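# Extract the broken index pin from the bolted base

## Task

An index pin has broken off beneath the surface of the bolted base, and its hole continues down into a hollow inside the base. Remove the pin from that hole. The bench holds a drift punch, a pin punch and a combination spanner that may be used.

## Robot and tools

ROBOT. There are two arms. left_arm carries a left hand and right_arm a right hand; the left hand is a mirror image of the right. Each hand has an index, middle and ring finger and a thumb, with hard plastic bodies and rubber tips. A fixed mast sticks out at the wrist on the palm side and can collide with things. In the scene frame the bases sit at left_arm (-0.046, +0.319, 0) m and right_arm (-0.050, -0.392, 0) m.

FRAMES. Scene frame: the origin is at table-top height midway between the arms, +x points out over the table, +y points toward left_arm, and +z points up. Positions, velocities and targets in results use this frame. Each hand point also has its own axes: +z runs along the straightened fingers, +y comes out of the palm face, and +x runs across the palm away from the thumb on the right hand and toward the thumb on the left hand. Printed poses can be off by a few cm.

ROW LAYOUT. Every command row holds 48 numbers, each in [-1, 1], in this order. Left arm: dx, dy, dz, rx, ry, rz, then 16 hand motors, then current_limit and speed. Right arm: the same 24 numbers again. The motor order is index_mcp, index_abd, index_pip, index_dip, thumb_cmc, thumb_axl, thumb_mcp, thumb_ipl, middle_mcp, middle_abd, middle_pip, middle_dip, ring_mcp, ring_abd, ring_pip, ring_dip.
- Pose numbers are offsets, not poses. They count from that arm's Hand target as it stood when the action or move began, and they run along the scene axes. 1.0 equals 0.6 m or 180 degrees. rx, ry, rz together form one rotation vector, turning about the Hand target position. Sending all six as 0 holds the arm at its Hand target. Repeating an offset moves the arm on by that amount again.
- Motor numbers are absolute goals, each scaled between the hinge's two stops. A 0 is a real goal, not "no change". To leave a hand as it is, send back its hand_goal, hand_current_limit and hand_speed.
- Straight values: finger _mcp -0.75, _abd 0.00, _pip -0.58, _dip -0.70; thumb_cmc -0.71, thumb_axl -0.68, thumb_mcp -0.23, thumb_ipl -0.17. Moving toward +1 curls a finger toward the palm and swings the thumb in front of the palm.
- current_limit maps -1..+1 to 0..550 mA. speed sets the goal rate at (speed+1)/2 of 8.5 rad/s. They start at +0.4 and -0.6 and keep whatever value was last sent.

TOOLS.
- execute_actions(actions, cameras): actions is a list of actions. Each action is a table of up to 15 rows, one row per 1/30 s control step. A short table repeats its last row. Every row counts from the pose at the start of that action. Images are returned only when actions is empty or cameras asks for them.
- move(target, speed, blend, stop_force, zero, blocking, cameras): drives each hand point in a straight line toward target. target is one 48-number row or a list of up to 15 rows, all offsets from the same starting Hand targets. speed is in m/s (0.002 to 3.6, default 0.25), given once or once per target. blend is a corner radius in m for lists; 0 means stop at each target. stop_force (3 to 120 N) ends an arm's path when its wrist sensor feels that much push against the motion; it is unreliable when the hand rotates. zero=true re-zeroes the sensor before the move. blocking=false returns after 0.5 s and cannot be combined with stop_force. Moves last at most 10 s, and paths do not steer around obstacles.
- wait(seconds 0 to 10), stop() to brake a running move, zoom_image(camera, region [x0,y0,x1,y1], at most 504 px each way), zero_wrist_force(arm), and finished_scene().
- Cameras: cam_head_left, cam_head_right, cam_high, cam_low (896x504), cam_left_wrist, cam_right_wrist (672x504).

RESULTS. Each result gives end_effector_position (m), end_effector_quat_wxyz, velocities, Hand target (the base for the next offsets), joint positions and torques, and Wrist force and Wrist torque in the hand's own axes. Wrist force shows the push from the surface into the arm, plus the peak since the last reading. Hand readings: hand_goal, hand_measured, hand_current_ma (positive pushes toward -1) and hand_state, which is moving, goal, blocked or overload. A move adds a "move:" line giving the ending: done means within 3 mm and 2 degrees; other endings are off_target, moving, held and fault, with limits such as paced or held. A hand often stops short of its Hand target. Resending the target, or the missing distance as an offset, closes the gap. Warning lines include MOTOR HOT, HAND FAULT, TORQUE FAULT and OVER-TEMPERATURE FAULT.

MOTION NOTES. Orientation is clipped to within 32 degrees of the measured orientation at each step. Do not route a path close to the arm's own base. A clearance check holds back commands that bring the arms too close together, but contact between the arms can still end the scene.

AVOID.
- An outside force of about 150 N, or contact torque at a joint limit (26.3 N m at the wrist joints), stops the arm for 10 s.
- The arms are stiff: a target even slightly past firm contact can fault. Approach slowly, use a modest stop_force, and move off without stop_force.
- A finger motor running at 495 mA or more for 5 s shuts down for 10 s.

- Long holds or pushing toward unreachable poses heat the motors and can force a stop.
- The pin must stay out of its hole once the robot lets go.

Each tool is called after ">>>" as a command line: name --argument value for each argument, lists and objects as JSON in quotes; but a table of rows of numbers goes row by row, as --pt "numbers of a row", without its own name.

## Session

>>> execute_actions --actions '[]'

Scene clock: 0.00 s.
left_arm: end_effector_position=(+0.8073, +0.5691, +0.3972) hand_goal=(-0.754, +0.000, -0.576, -0.696, -0.714, -0.678, -0.226, -0.168, -0.754, +0.000, -0.576, -0.696, -0.754, +0.000, -0.576, -0.696) hand_measured=(-0.754, +0.000, -0.576, -0.696, -0.714, -0.678, -0.226, -0.168, -0.754, +0.000, -0.576, -0.696, -0.754, +0.000, -0.576, -0.696) hand_current_ma=(+0, +0, +0, +0, +0, +0, +0, +0, +0, +0, +0, +0, +0, +0, +0, +0) hand_state=(goal, goal, goal, goal, goal, goal, goal, goal, goal, goal, goal, goal, goal, goal, goal, goal) hand_current_limit=0.40 hand_speed=-0.60 end_effector_quat_wxyz=(-0.022, +0.869, +0.141, +0.474) | right_arm: end_effector_position=(+0.2910, -0.0830, +0.2164) hand_goal=(-0.754, +0.000, -0.576, -0.696, -0.714, -0.678, -0.226, -0.168, -0.754, +0.000, -0.576, -0.696, -0.754, +0.000, -0.576, -0.696) hand_measured=(-0.754, +0.000, -0.576, -0.696, -0.714, -0.678, -0.226, -0.168, -0.754, +0.000, -0.576, -0.696, -0.754, +0.000, -0.576, -0.696) hand_current_ma=(+0, +0, +0, +0, +0, +0, +0, +0, +0, +0, +0, +0, +0, +0, +0, +0) hand_state=(goal, goal, goal, goal, goal, goal, goal, goal, goal, goal, goal, goal, goal, goal, goal, goal) hand_current_limit=0.40 hand_speed=-0.60 end_effector_quat_wxyz=(+0.132, -0.121, +0.736, +0.653)
Joint positions: left_arm=[3.713 -2.178 -1.21 -0.377 1.229 1.693] | right_arm=[-0.195 -1.389 2.467 -1.719 -0.189 3.411]
Joint velocities: within noise
Joint torques (N m): no reading
Wrist force (N): no reading
Wrist torque (N m): no reading
Wrist force, peak (N): no reading
Hand target: left_arm +0.8073, +0.5691, +0.3972; -0.022, +0.869, +0.141, +0.474 | right_arm +0.2910, -0.0830, +0.2164; +0.132, -0.121, +0.736, +0.653

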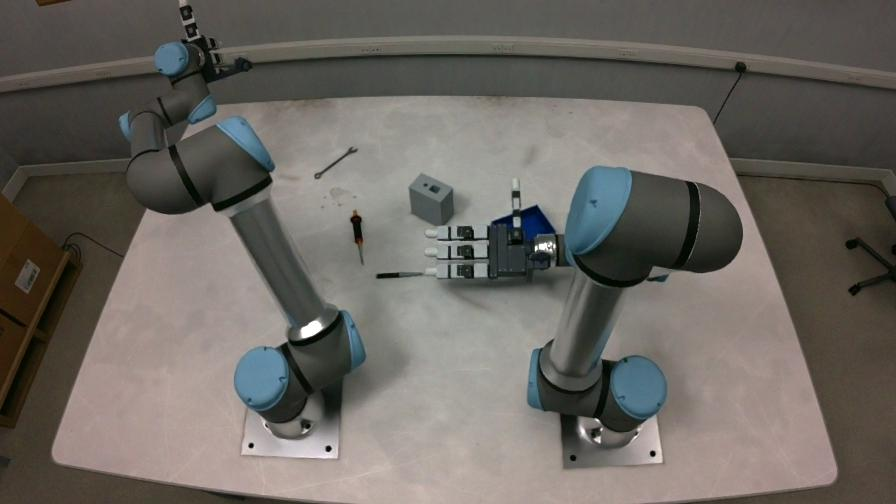

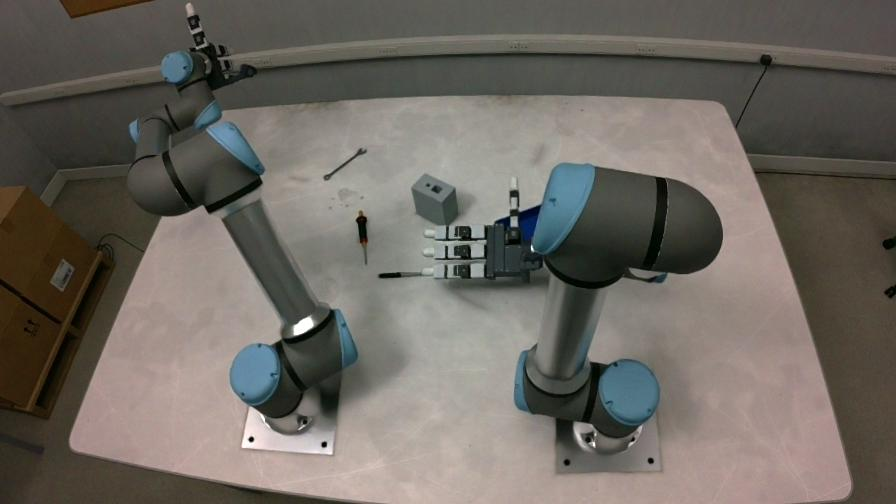

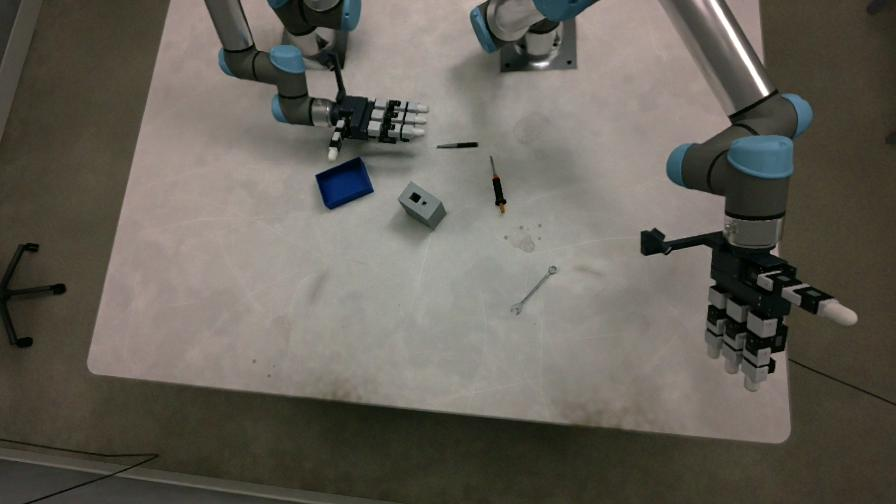

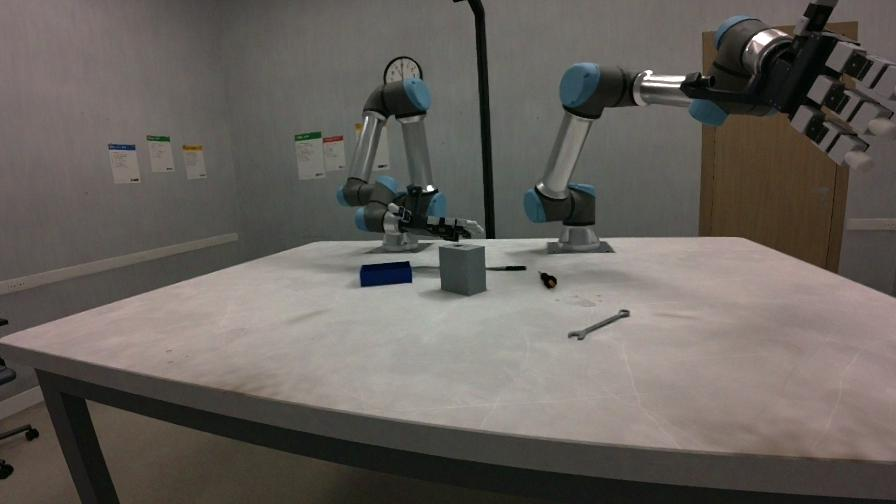

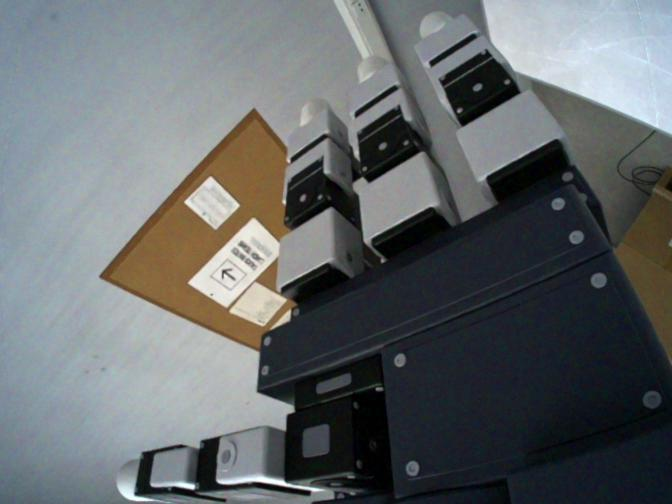

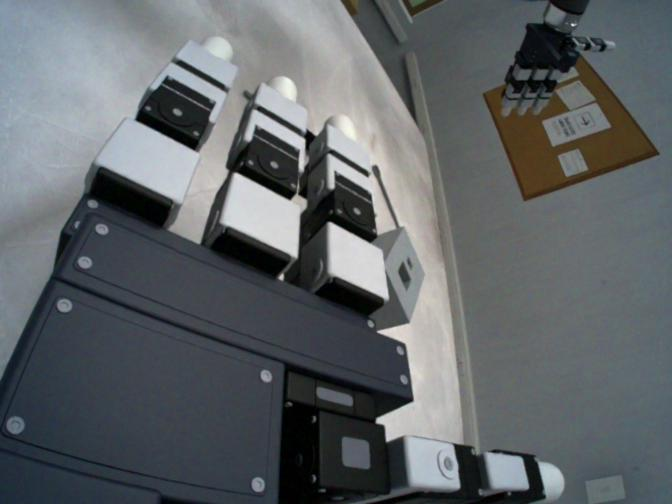

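>>> zoom_image --camera "cam_head_left" --region '[340, 140, 500, 300]'

>>> zoom_image --camera "cam_high" --region '[310, 120, 590, 330]'

>>> zoom_image --camera "cam_high" --region '[390, 170, 460, 240]'

>>> zoom_image --camera "cam_high" --region '[430, 130, 530, 230]'

>>> zoom_image --camera "cam_low" --region '[350, 180, 640, 350]'

>>> zoom_image --camera "cam_right_wrist" --region '[340, 140, 460, 340]'

Scaled by 3.150 from the camera's 896x504 image, which has a finer 1280x720 frame.

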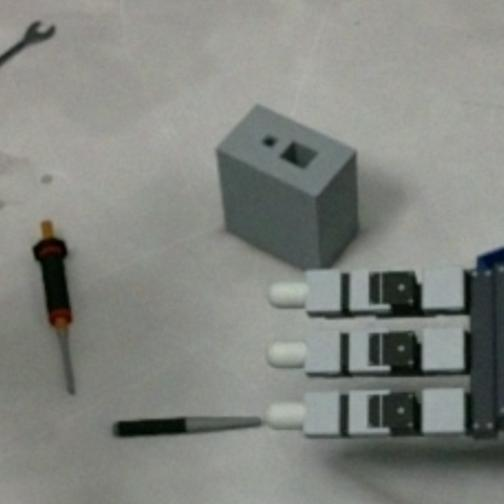

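Scaled by 1.800 from the camera's 896x504 image, which has a finer 1280x720 frame.

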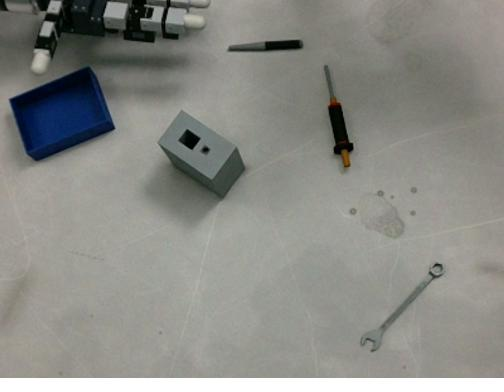

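Scaled by 7.200 from the camera's 896x504 image, which has a finer 1280x720 frame.

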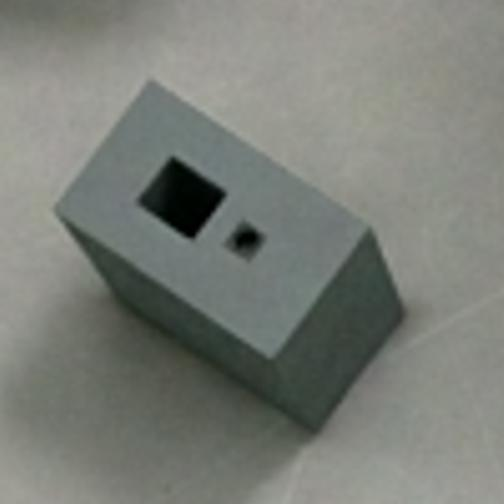

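Scaled by 5.040 from the camera's 896x504 image, which has a finer 1280x720 frame.

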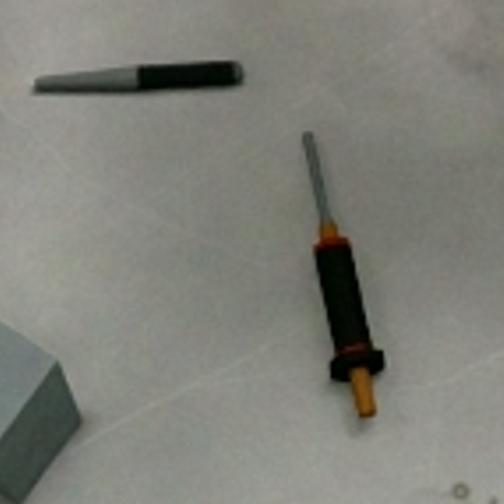

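Scaled by 1.738 from the camera's 896x504 image, which has a finer 1280x720 frame.

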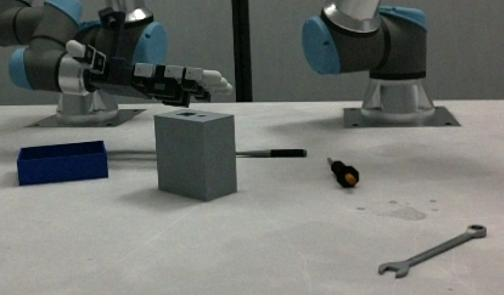

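Scaled by 2.520 from the camera's 672x504 image, which has a finer 960x720 frame.

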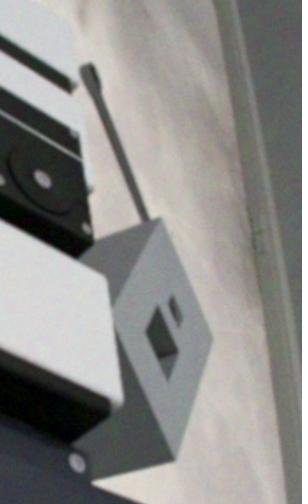

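>>> zoom_image --camera "cam_high" --region '[480, 150, 515, 220]'

>>> zoom_image --camera "cam_head_left" --region '[340, 200, 380, 270]'

>>> zoom_image --camera "cam_high" --region '[270, 0, 600, 150]'

>>> zoom_image --camera "cam_high" --region '[405, 190, 435, 215]'

Scaled by 7.200 from the camera's 896x504 image, which has a finer 1280x720 frame.

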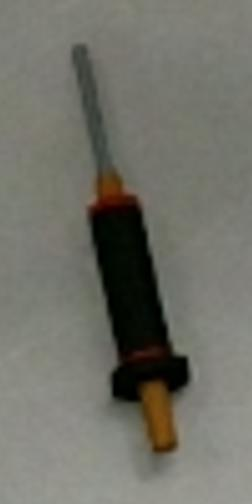

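Scaled by 7.200 from the camera's 896x504 image, which has a finer 1280x720 frame.

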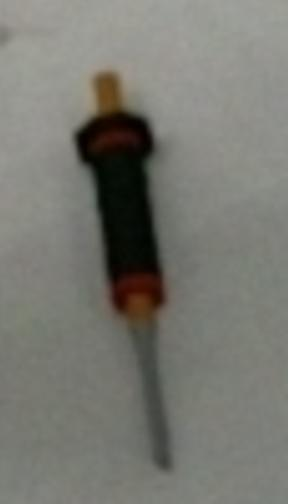

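Scaled by 1.527 from the camera's 896x504 image, which has a finer 1280x720 frame.

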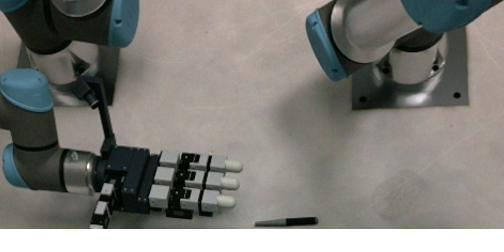

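Scaled by 16.800 from the camera's 896x504 image, which has a finer 1280x720 frame.

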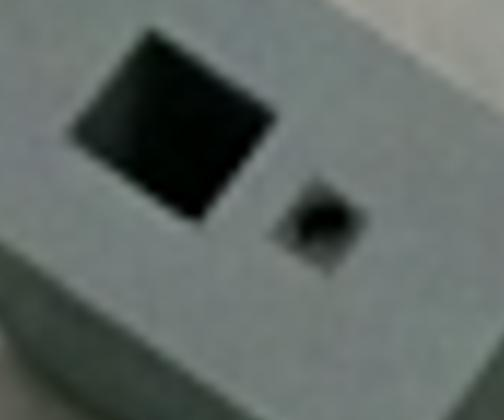

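>>> move --pt "0 0 0 0 0 0 -0.754 0 -0.576 -0.696 -0.714 -0.678 -0.226 -0.168 -0.754 0 -0.576 -0.696 -0.754 0 -0.576 -0.696 0.4 -0.6 0.05 0.05 0.25 0 0 0 -0.754 0 -0.576 -0.696 -0.714 -0.678 -0.226 -0.168 -0.754 0 -0.576 -0.696 -0.754 0 -0.576 -0.696 0.4 -0.6" --pt "0 0 0 0 0 0 -0.754 0 -0.576 -0.696 -0.714 -0.678 -0.226 -0.168 -0.754 0 -0.576 -0.696 -0.754 0 -0.576 -0.696 0.4 -0.6 0.168 0.45 0.27 0.0696 -0.875 0.2265 -0.754 0 -0.576 -0.696 -0.714 -0.678 -0.226 -0.168 -0.754 0 -0.576 -0.696 -0.754 0 -0.576 -0.696 0.4 -0.6" --blend '[0.05, 0]' --speed 0.3 --cameras '["all"]'

Scene clock: 293.87 s.
left_arm: end_effector_position=(+0.8073, +0.5691, +0.3972) hand_goal=(-0.754, +0.000, -0.576, -0.696, -0.714, -0.678, -0.226, -0.168, -0.754, +0.000, -0.576, -0.696, -0.754, +0.000, -0.576, -0.696) hand_measured=(-0.754, +0.000, -0.576, -0.696, -0.714, -0.678, -0.226, -0.168, -0.754, +0.000, -0.576, -0.696, -0.754, +0.000, -0.576, -0.696) hand_current_ma=(+0, +0, +0, +0, +0, +0, +0, +0, +0, +0, +0, +0, +0, +0, +0, +0) hand_state=(goal, goal, goal, goal, goal, goal, goal, goal, goal, goal, goal, goal, goal, goal, goal, goal) hand_current_limit=0.40 hand_speed=-0.60 end_effector_quat_wxyz=(-0.022, +0.869, +0.141, +0.474) | right_arm: end_effector_position=(+0.3917, +0.1871, +0.3784) hand_goal=(-0.754, +0.000, -0.576, -0.696, -0.714, -0.678, -0.226, -0.168, -0.754, +0.000, -0.576, -0.696, -0.754, +0.000, -0.576, -0.696) hand_measured=(-0.746, +0.002, -0.576, -0.696, -0.708, -0.678, -0.226, -0.168, -0.746, +0.002, -0.576, -0.696, -0.746, +0.002, -0.576, -0.696) hand_current_ma=(+3, +0, +0, +0, +2, +0, +0, +0, +3, +0, +0, +0, +3, +0, +0, +0) hand_state=(goal, goal, goal, goal, goal, goal, goal, goal, goal, goal, goal, goal, goal, goal, goal, goal) hand_current_limit=0.40 hand_speed=-0.60 end_effector_quat_wxyz=(-0.570, +0.813, +0.098, -0.068)
Joint positions: left_arm=[3.713 -2.178 -1.21 -0.377 1.229 1.693] | right_arm=[0.457 -1.176 1.356 -2.298 -0.411 2.157]
Joint torques (N m): left_arm=[1.41 47.77 22.3 2.79 -0.48 -0.41] | right_arm=[-8.25 -33.01 -12.75 -2.83 1.21 -1.36]
Wrist force (N): left_arm=[-0.1 0.0 -0.2] | right_arm=[-0.2 -1.5 -2.1]
Wrist torque (N m): left_arm=[0.01 0.01 -0.01] | right_arm=[0.47 0.17 -0.30]
Wrist force, peak (N): left_arm=[-0.4 0.1 0.1] | right_arm=[1.7 -2.5 -0.2]
Hand target: left_arm +0.8073, +0.5691, +0.3972; -0.022, +0.869, +0.141, +0.474 | right_arm +0.3918, +0.1870, +0.3784; -0.570, +0.813, +0.098, -0.068
Off the commanded pose: left_arm 0.000 m, 0 deg | right_arm 0.000 m, 0 deg.
move: done

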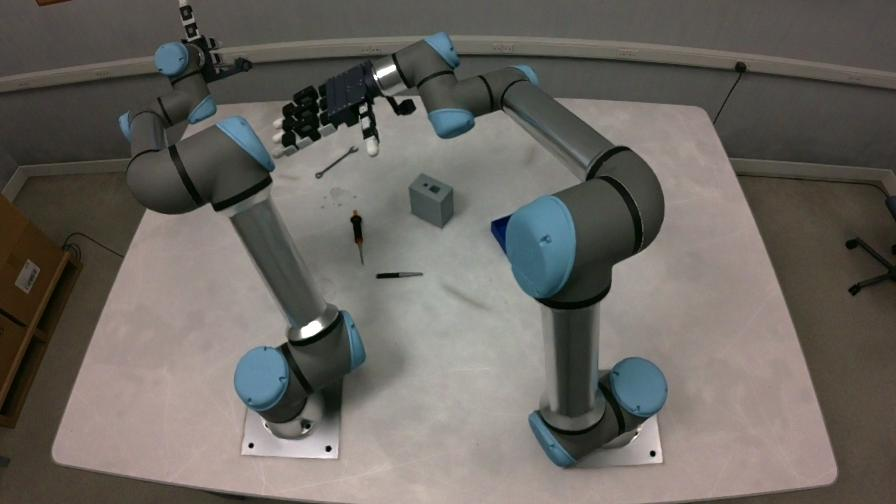

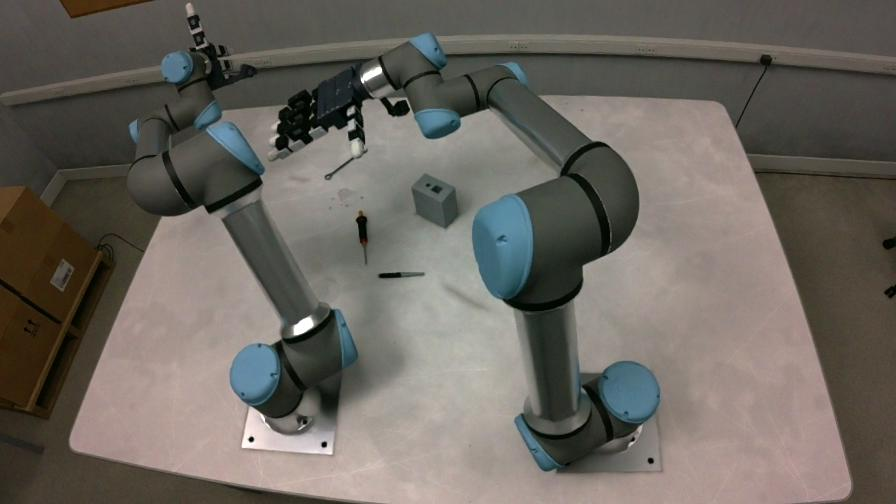

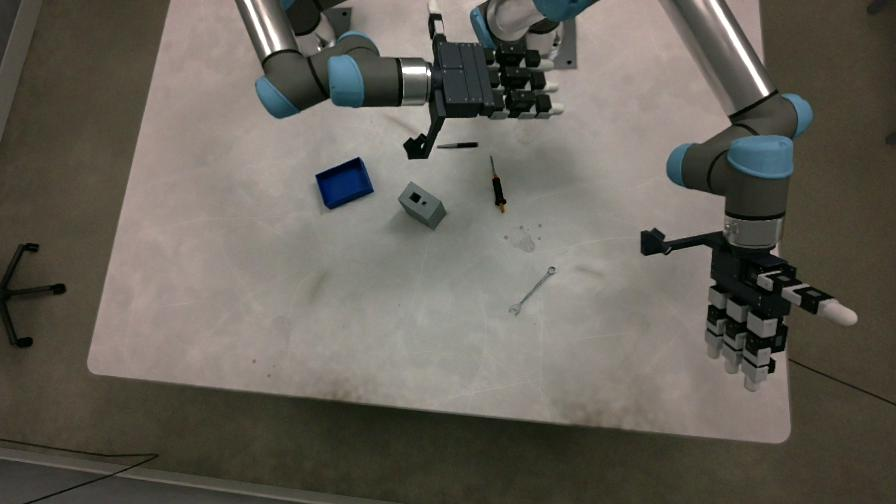

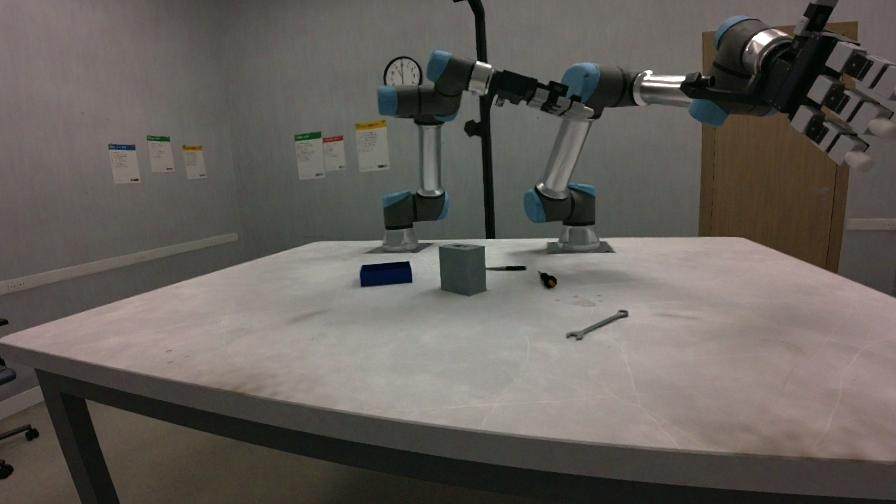

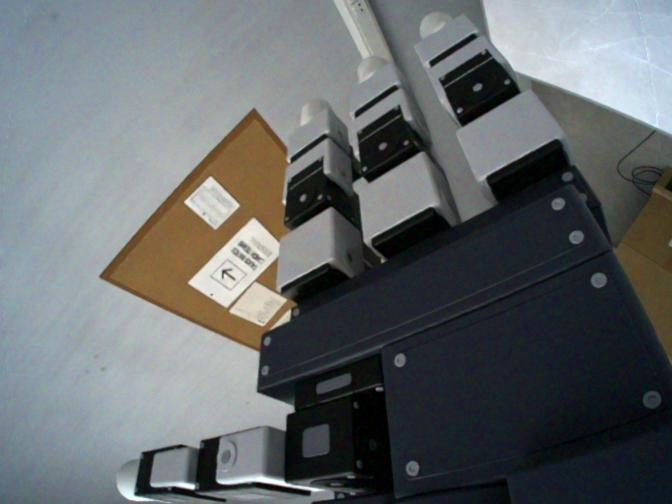

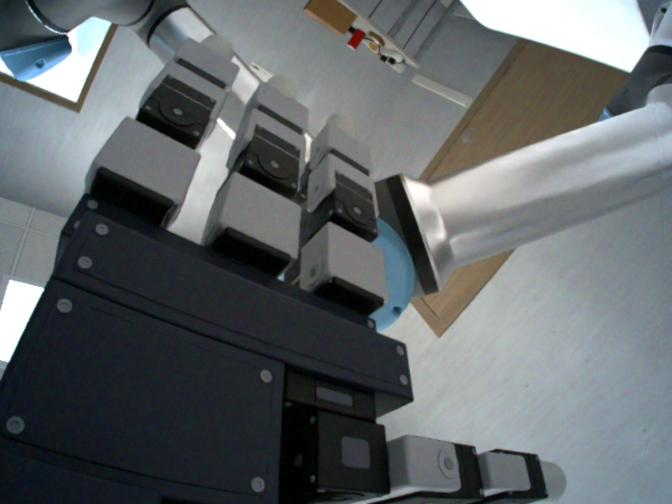

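>>> move --target '[0,0,0,0,0,0,-0.754,0,-0.576,-0.696,-0.714,-0.678,-0.226,-0.168,-0.754,0,-0.576,-0.696,-0.754,0,-0.576,-0.696,0.4,-0.6, 0.072,0.143,-0.233,0,0,0,-0.274,0,0.08,-0.261,0.671,-0.677,-0.056,-0.005,-0.274,-0.067,0.08,-0.261,-0.274,-0.2,0.08,-0.261,0.4,-0.6]' --speed 0.3 --cameras '["all"]'

>>> zoom_image --camera "cam_high" --region '[380, 60, 600, 240]'

>>> zoom_image --camera "cam_head_left" --region '[270, 130, 450, 290]'

>>> zoom_image --camera "cam_low" --region '[440, 130, 660, 310]'

Scene clock: 309.47 s.
left_arm: end_effector_position=(+0.8073, +0.5691, +0.3972) hand_goal=(-0.754, +0.000, -0.576, -0.696, -0.714, -0.678, -0.226, -0.168, -0.754, +0.000, -0.576, -0.696, -0.754, +0.000, -0.576, -0.696) hand_measured=(-0.754, +0.000, -0.576, -0.696, -0.714, -0.678, -0.226, -0.168, -0.754, +0.000, -0.576, -0.696, -0.754, +0.000, -0.576, -0.696) hand_current_ma=(+0, +0, +0, +0, +0, +0, +0, +0, +0, +0, +0, +0, +0, +0, +0, +0) hand_state=(goal, goal, goal, goal, goal, goal, goal, goal, goal, goal, goal, goal, goal, goal, goal, goal) hand_current_limit=0.40 hand_speed=-0.60 end_effector_quat_wxyz=(-0.022, +0.869, +0.141, +0.474) | right_arm: end_effector_position=(+0.4350, +0.2728, +0.2386) hand_goal=(-0.274, +0.000, +0.080, -0.262, +0.670, -0.678, -0.056, -0.006, -0.274, -0.068, +0.080, -0.262, -0.274, -0.200, +0.080, -0.262) hand_measured=(-0.270, +0.002, +0.076, -0.266, +0.666, -0.678, -0.058, -0.008, -0.272, -0.064, +0.076, -0.266, -0.270, -0.196, +0.076, -0.266) hand_current_ma=(+1, +0, -1, -1, -1, +0, +0, +0, +1, +0, -1, -1, +1, +1, -1, -1) hand_state=(goal, goal, goal, goal, goal, goal, goal, goal, goal, goal, goal, goal, goal, goal, goal, goal) hand_current_limit=0.40 hand_speed=-0.60 end_effector_quat_wxyz=(-0.570, +0.813, +0.098, -0.068)
Joint positions: left_arm=[3.713 -2.178 -1.21 -0.377 1.229 1.693] | right_arm=[0.537 -0.841 1.222 -2.64 -0.458 2.312]
Joint torques (N m): left_arm=[1.1 49.18 21.31 2.9 -0.3 -0.23] | right_arm=[-8.91 -41.54 -23.54 -4.01 2.11 -0.25]
Wrist force (N): left_arm=[0.0 0.1 0.1] | right_arm=[0.0 -1.9 -2.1]
Wrist torque (N m): left_arm=[0.00 0.00 0.00] | right_arm=[0.48 0.17 -0.02]
Wrist force, peak (N): left_arm=[-0.4 -0.1 0.0] | right_arm=[-1.2 -3.9 -3.5]
Hand target: left_arm +0.8073, +0.5691, +0.3972; -0.022, +0.869, +0.141, +0.474 | right_arm +0.4350, +0.2728, +0.2386; -0.570, +0.813, +0.098, -0.068
Off the commanded pose: left_arm 0.000 m, 0 deg | right_arm 0.000 m, 0 deg.
move: done

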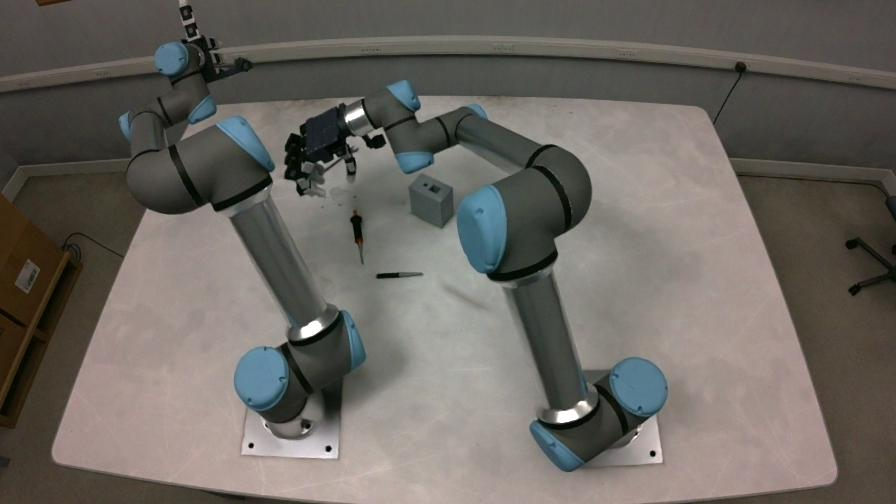

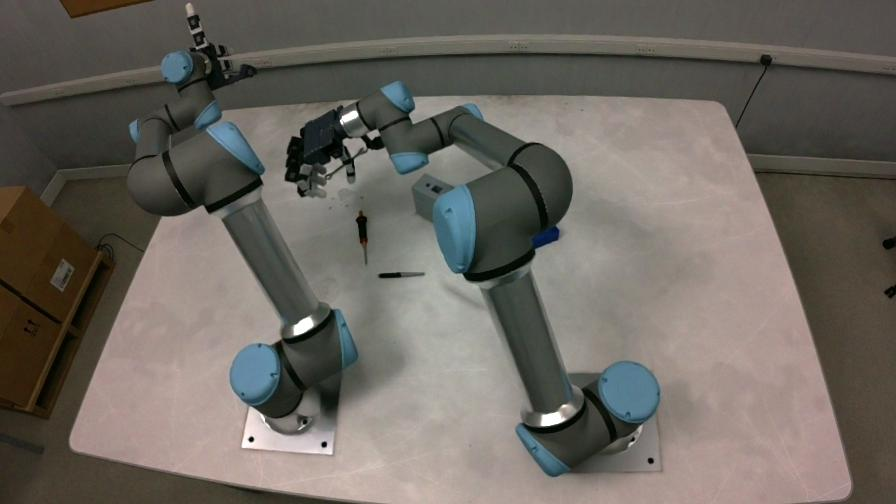

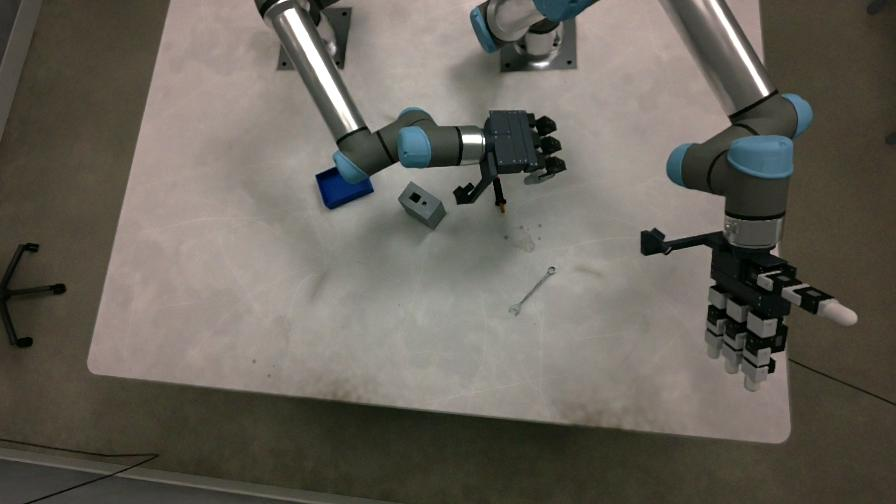

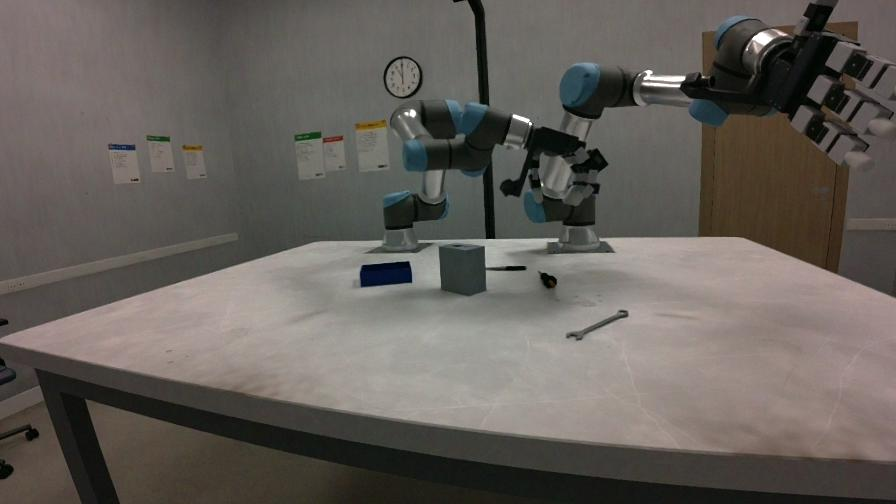

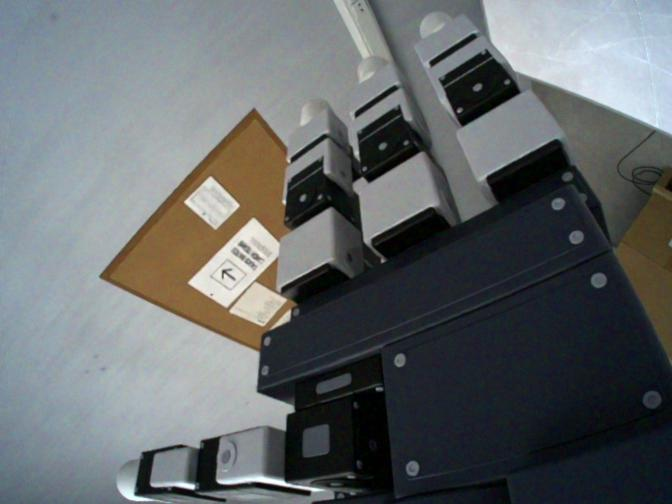

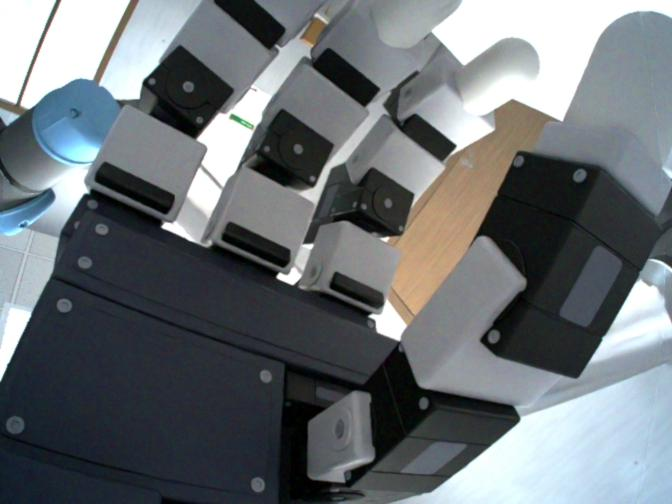

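Scaled by 2.291 from the camera's 896x504 image, which has a finer 1280x720 frame.

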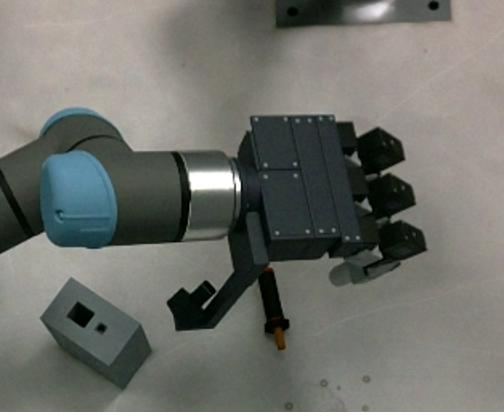

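Scaled by 2.800 from the camera's 896x504 image, which has a finer 1280x720 frame.

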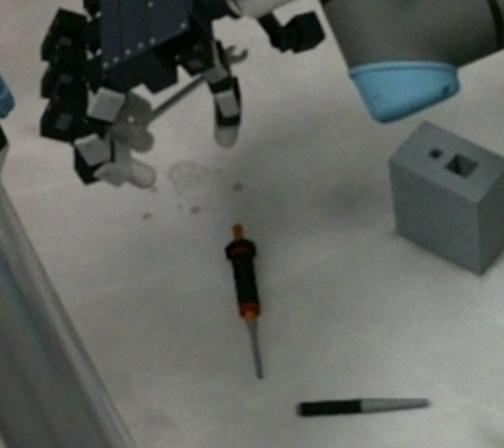

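Scaled by 2.291 from the camera's 896x504 image, which has a finer 1280x720 frame.

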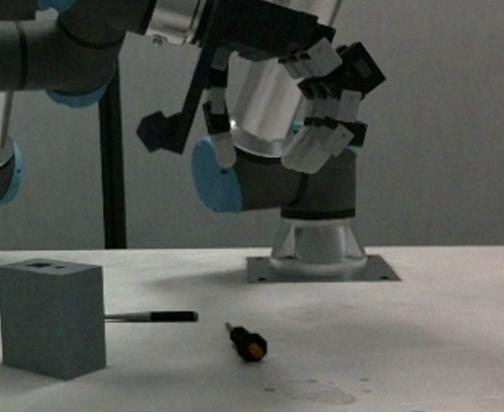

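>>> move --target '[0,0,0,0,0,0,-0.754,0,-0.576,-0.696,-0.714,-0.678,-0.226,-0.168,-0.754,0,-0.576,-0.696,-0.754,0,-0.576,-0.696,0.4,-0.6, 0.0183,-0.0167,-0.215,0,0,0,-0.274,0,0.08,-0.261,0.671,-0.677,-0.056,-0.005,-0.274,-0.067,0.08,-0.261,-0.274,-0.2,0.08,-0.261,0.4,-0.6]' --speed 0.2 --cameras '["cam_head_left","cam_head_right","cam_high","cam_low"]'

>>> zoom_image --camera "cam_high" --region '[440, 100, 600, 240]'

>>> zoom_image --camera "cam_head_left" --region '[300, 150, 430, 280]'

>>> zoom_image --camera "cam_low" --region '[480, 160, 620, 310]'

Scene clock: 353.80 s.
left_arm: end_effector_position=(+0.8073, +0.5691, +0.3972) hand_goal=(-0.754, +0.000, -0.576, -0.696, -0.714, -0.678, -0.226, -0.168, -0.754, +0.000, -0.576, -0.696, -0.754, +0.000, -0.576, -0.696) hand_measured=(-0.754, +0.000, -0.576, -0.696, -0.714, -0.678, -0.226, -0.168, -0.754, +0.000, -0.576, -0.696, -0.754, +0.000, -0.576, -0.696) hand_current_ma=(+0, +0, +0, +0, +0, +0, +0, +0, +0, +0, +0, +0, +0, +0, +0, +0) hand_state=(goal, goal, goal, goal, goal, goal, goal, goal, goal, goal, goal, goal, goal, goal, goal, goal) hand_current_limit=0.40 hand_speed=-0.60 end_effector_quat_wxyz=(-0.022, +0.869, +0.141, +0.474) | right_arm: end_effector_position=(+0.4460, +0.2627, +0.1096) hand_goal=(-0.274, +0.000, +0.080, -0.262, +0.670, -0.678, -0.056, -0.006, -0.274, -0.068, +0.080, -0.262, -0.274, -0.200, +0.080, -0.262) hand_measured=(-0.270, +0.002, +0.076, -0.266, +0.666, -0.678, -0.058, -0.008, -0.270, -0.064, +0.076, -0.266, -0.270, -0.196, +0.076, -0.266) hand_current_ma=(+1, +0, -1, -1, -1, +0, +0, +0, +1, +0, -1, -1, +1, +1, -1, -1) hand_state=(goal, goal, goal, goal, goal, goal, goal, goal, goal, goal, goal, goal, goal, goal, goal, goal) hand_current_limit=0.40 hand_speed=-0.60 end_effector_quat_wxyz=(-0.570, +0.813, +0.098, -0.068)
Joint positions: left_arm=[3.713 -2.178 -1.21 -0.377 1.229 1.693] | right_arm=[0.517 -0.692 1.309 -2.844 -0.445 2.277]
Joint torques (N m): left_arm=[-1.68 48.12 20.74 2.77 -0.47 -0.53] | right_arm=[9.73 -47.92 -33.57 -3.15 -0.08 0.92]
Wrist force (N): left_arm=[-0.3 0.1 -0.2] | right_arm=[-0.2 -2.0 -2.3]
Wrist torque (N m): left_arm=[0.02 0.04 -0.02] | right_arm=[0.47 0.18 -0.11]
Wrist force, peak (N): left_arm=[-0.4 0.0 0.0] | right_arm=[-0.3 -4.2 -2.5]
Hand target: left_arm +0.8073, +0.5691, +0.3972; -0.022, +0.869, +0.141, +0.474 | right_arm +0.4460, +0.2628, +0.1096; -0.570, +0.813, +0.098, -0.068
Off the commanded pose: left_arm 0.000 m, 0 deg | right_arm 0.000 m, 0 deg.
move: done
Images, in order (width x height): cam_head_left 896x504, cam_head_right 896x504, cam_high 896x504, cam_low 896x504.

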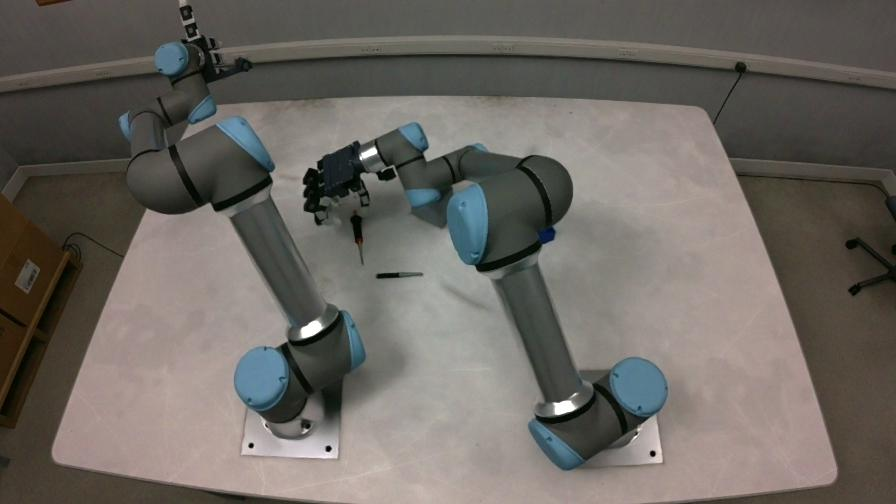

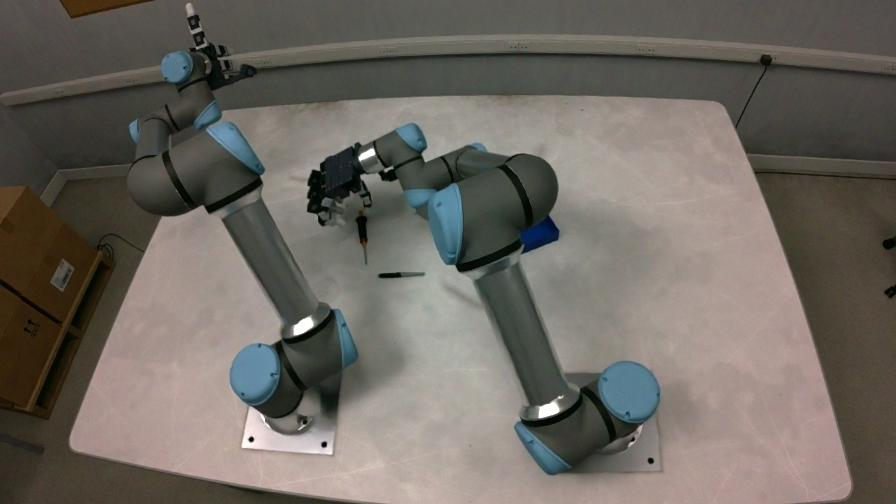

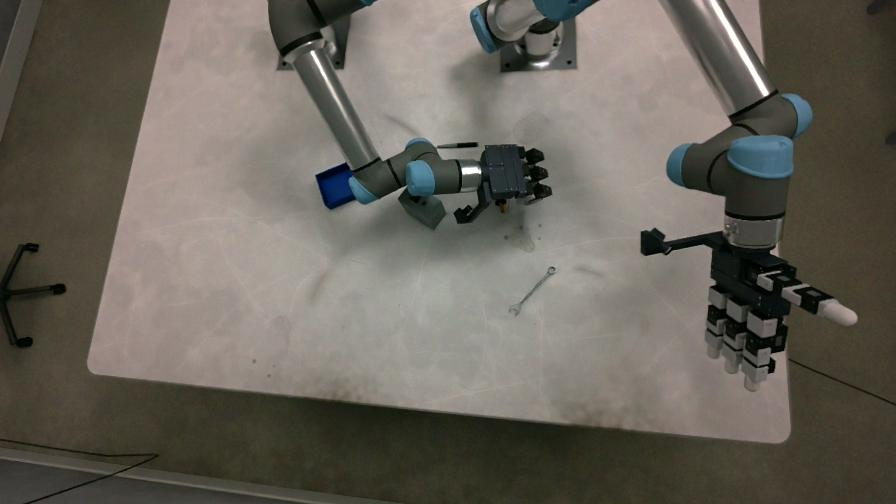

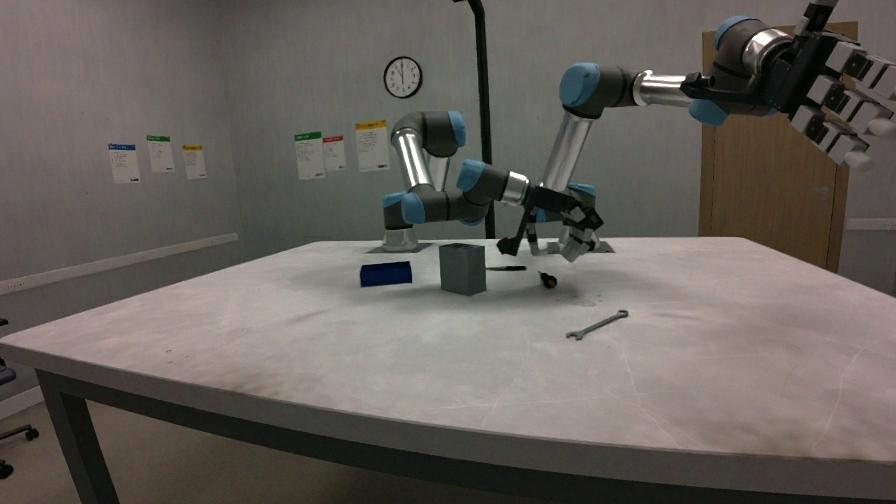

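Scaled by 3.150 from the camera's 896x504 image, which has a finer 1280x720 frame.

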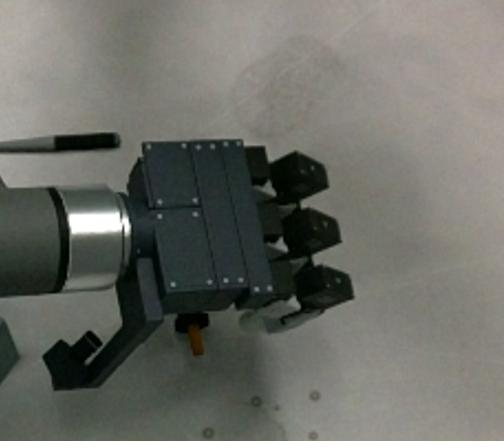

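Scaled by 3.877 from the camera's 896x504 image, which has a finer 1280x720 frame.

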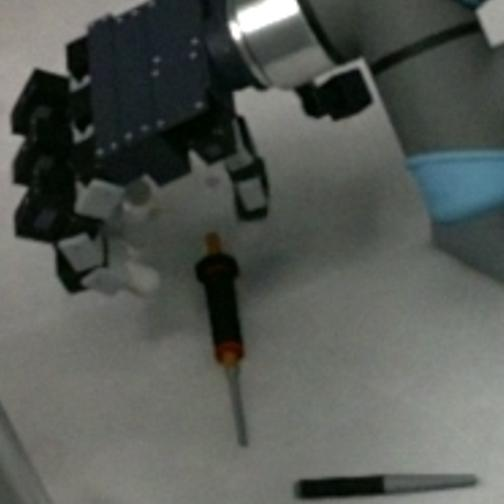

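Scaled by 3.360 from the camera's 896x504 image, which has a finer 1280x720 frame.

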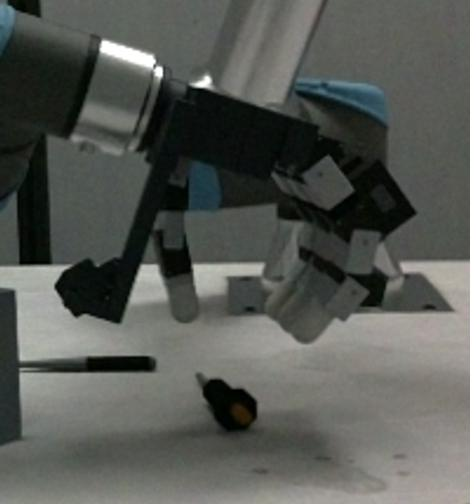

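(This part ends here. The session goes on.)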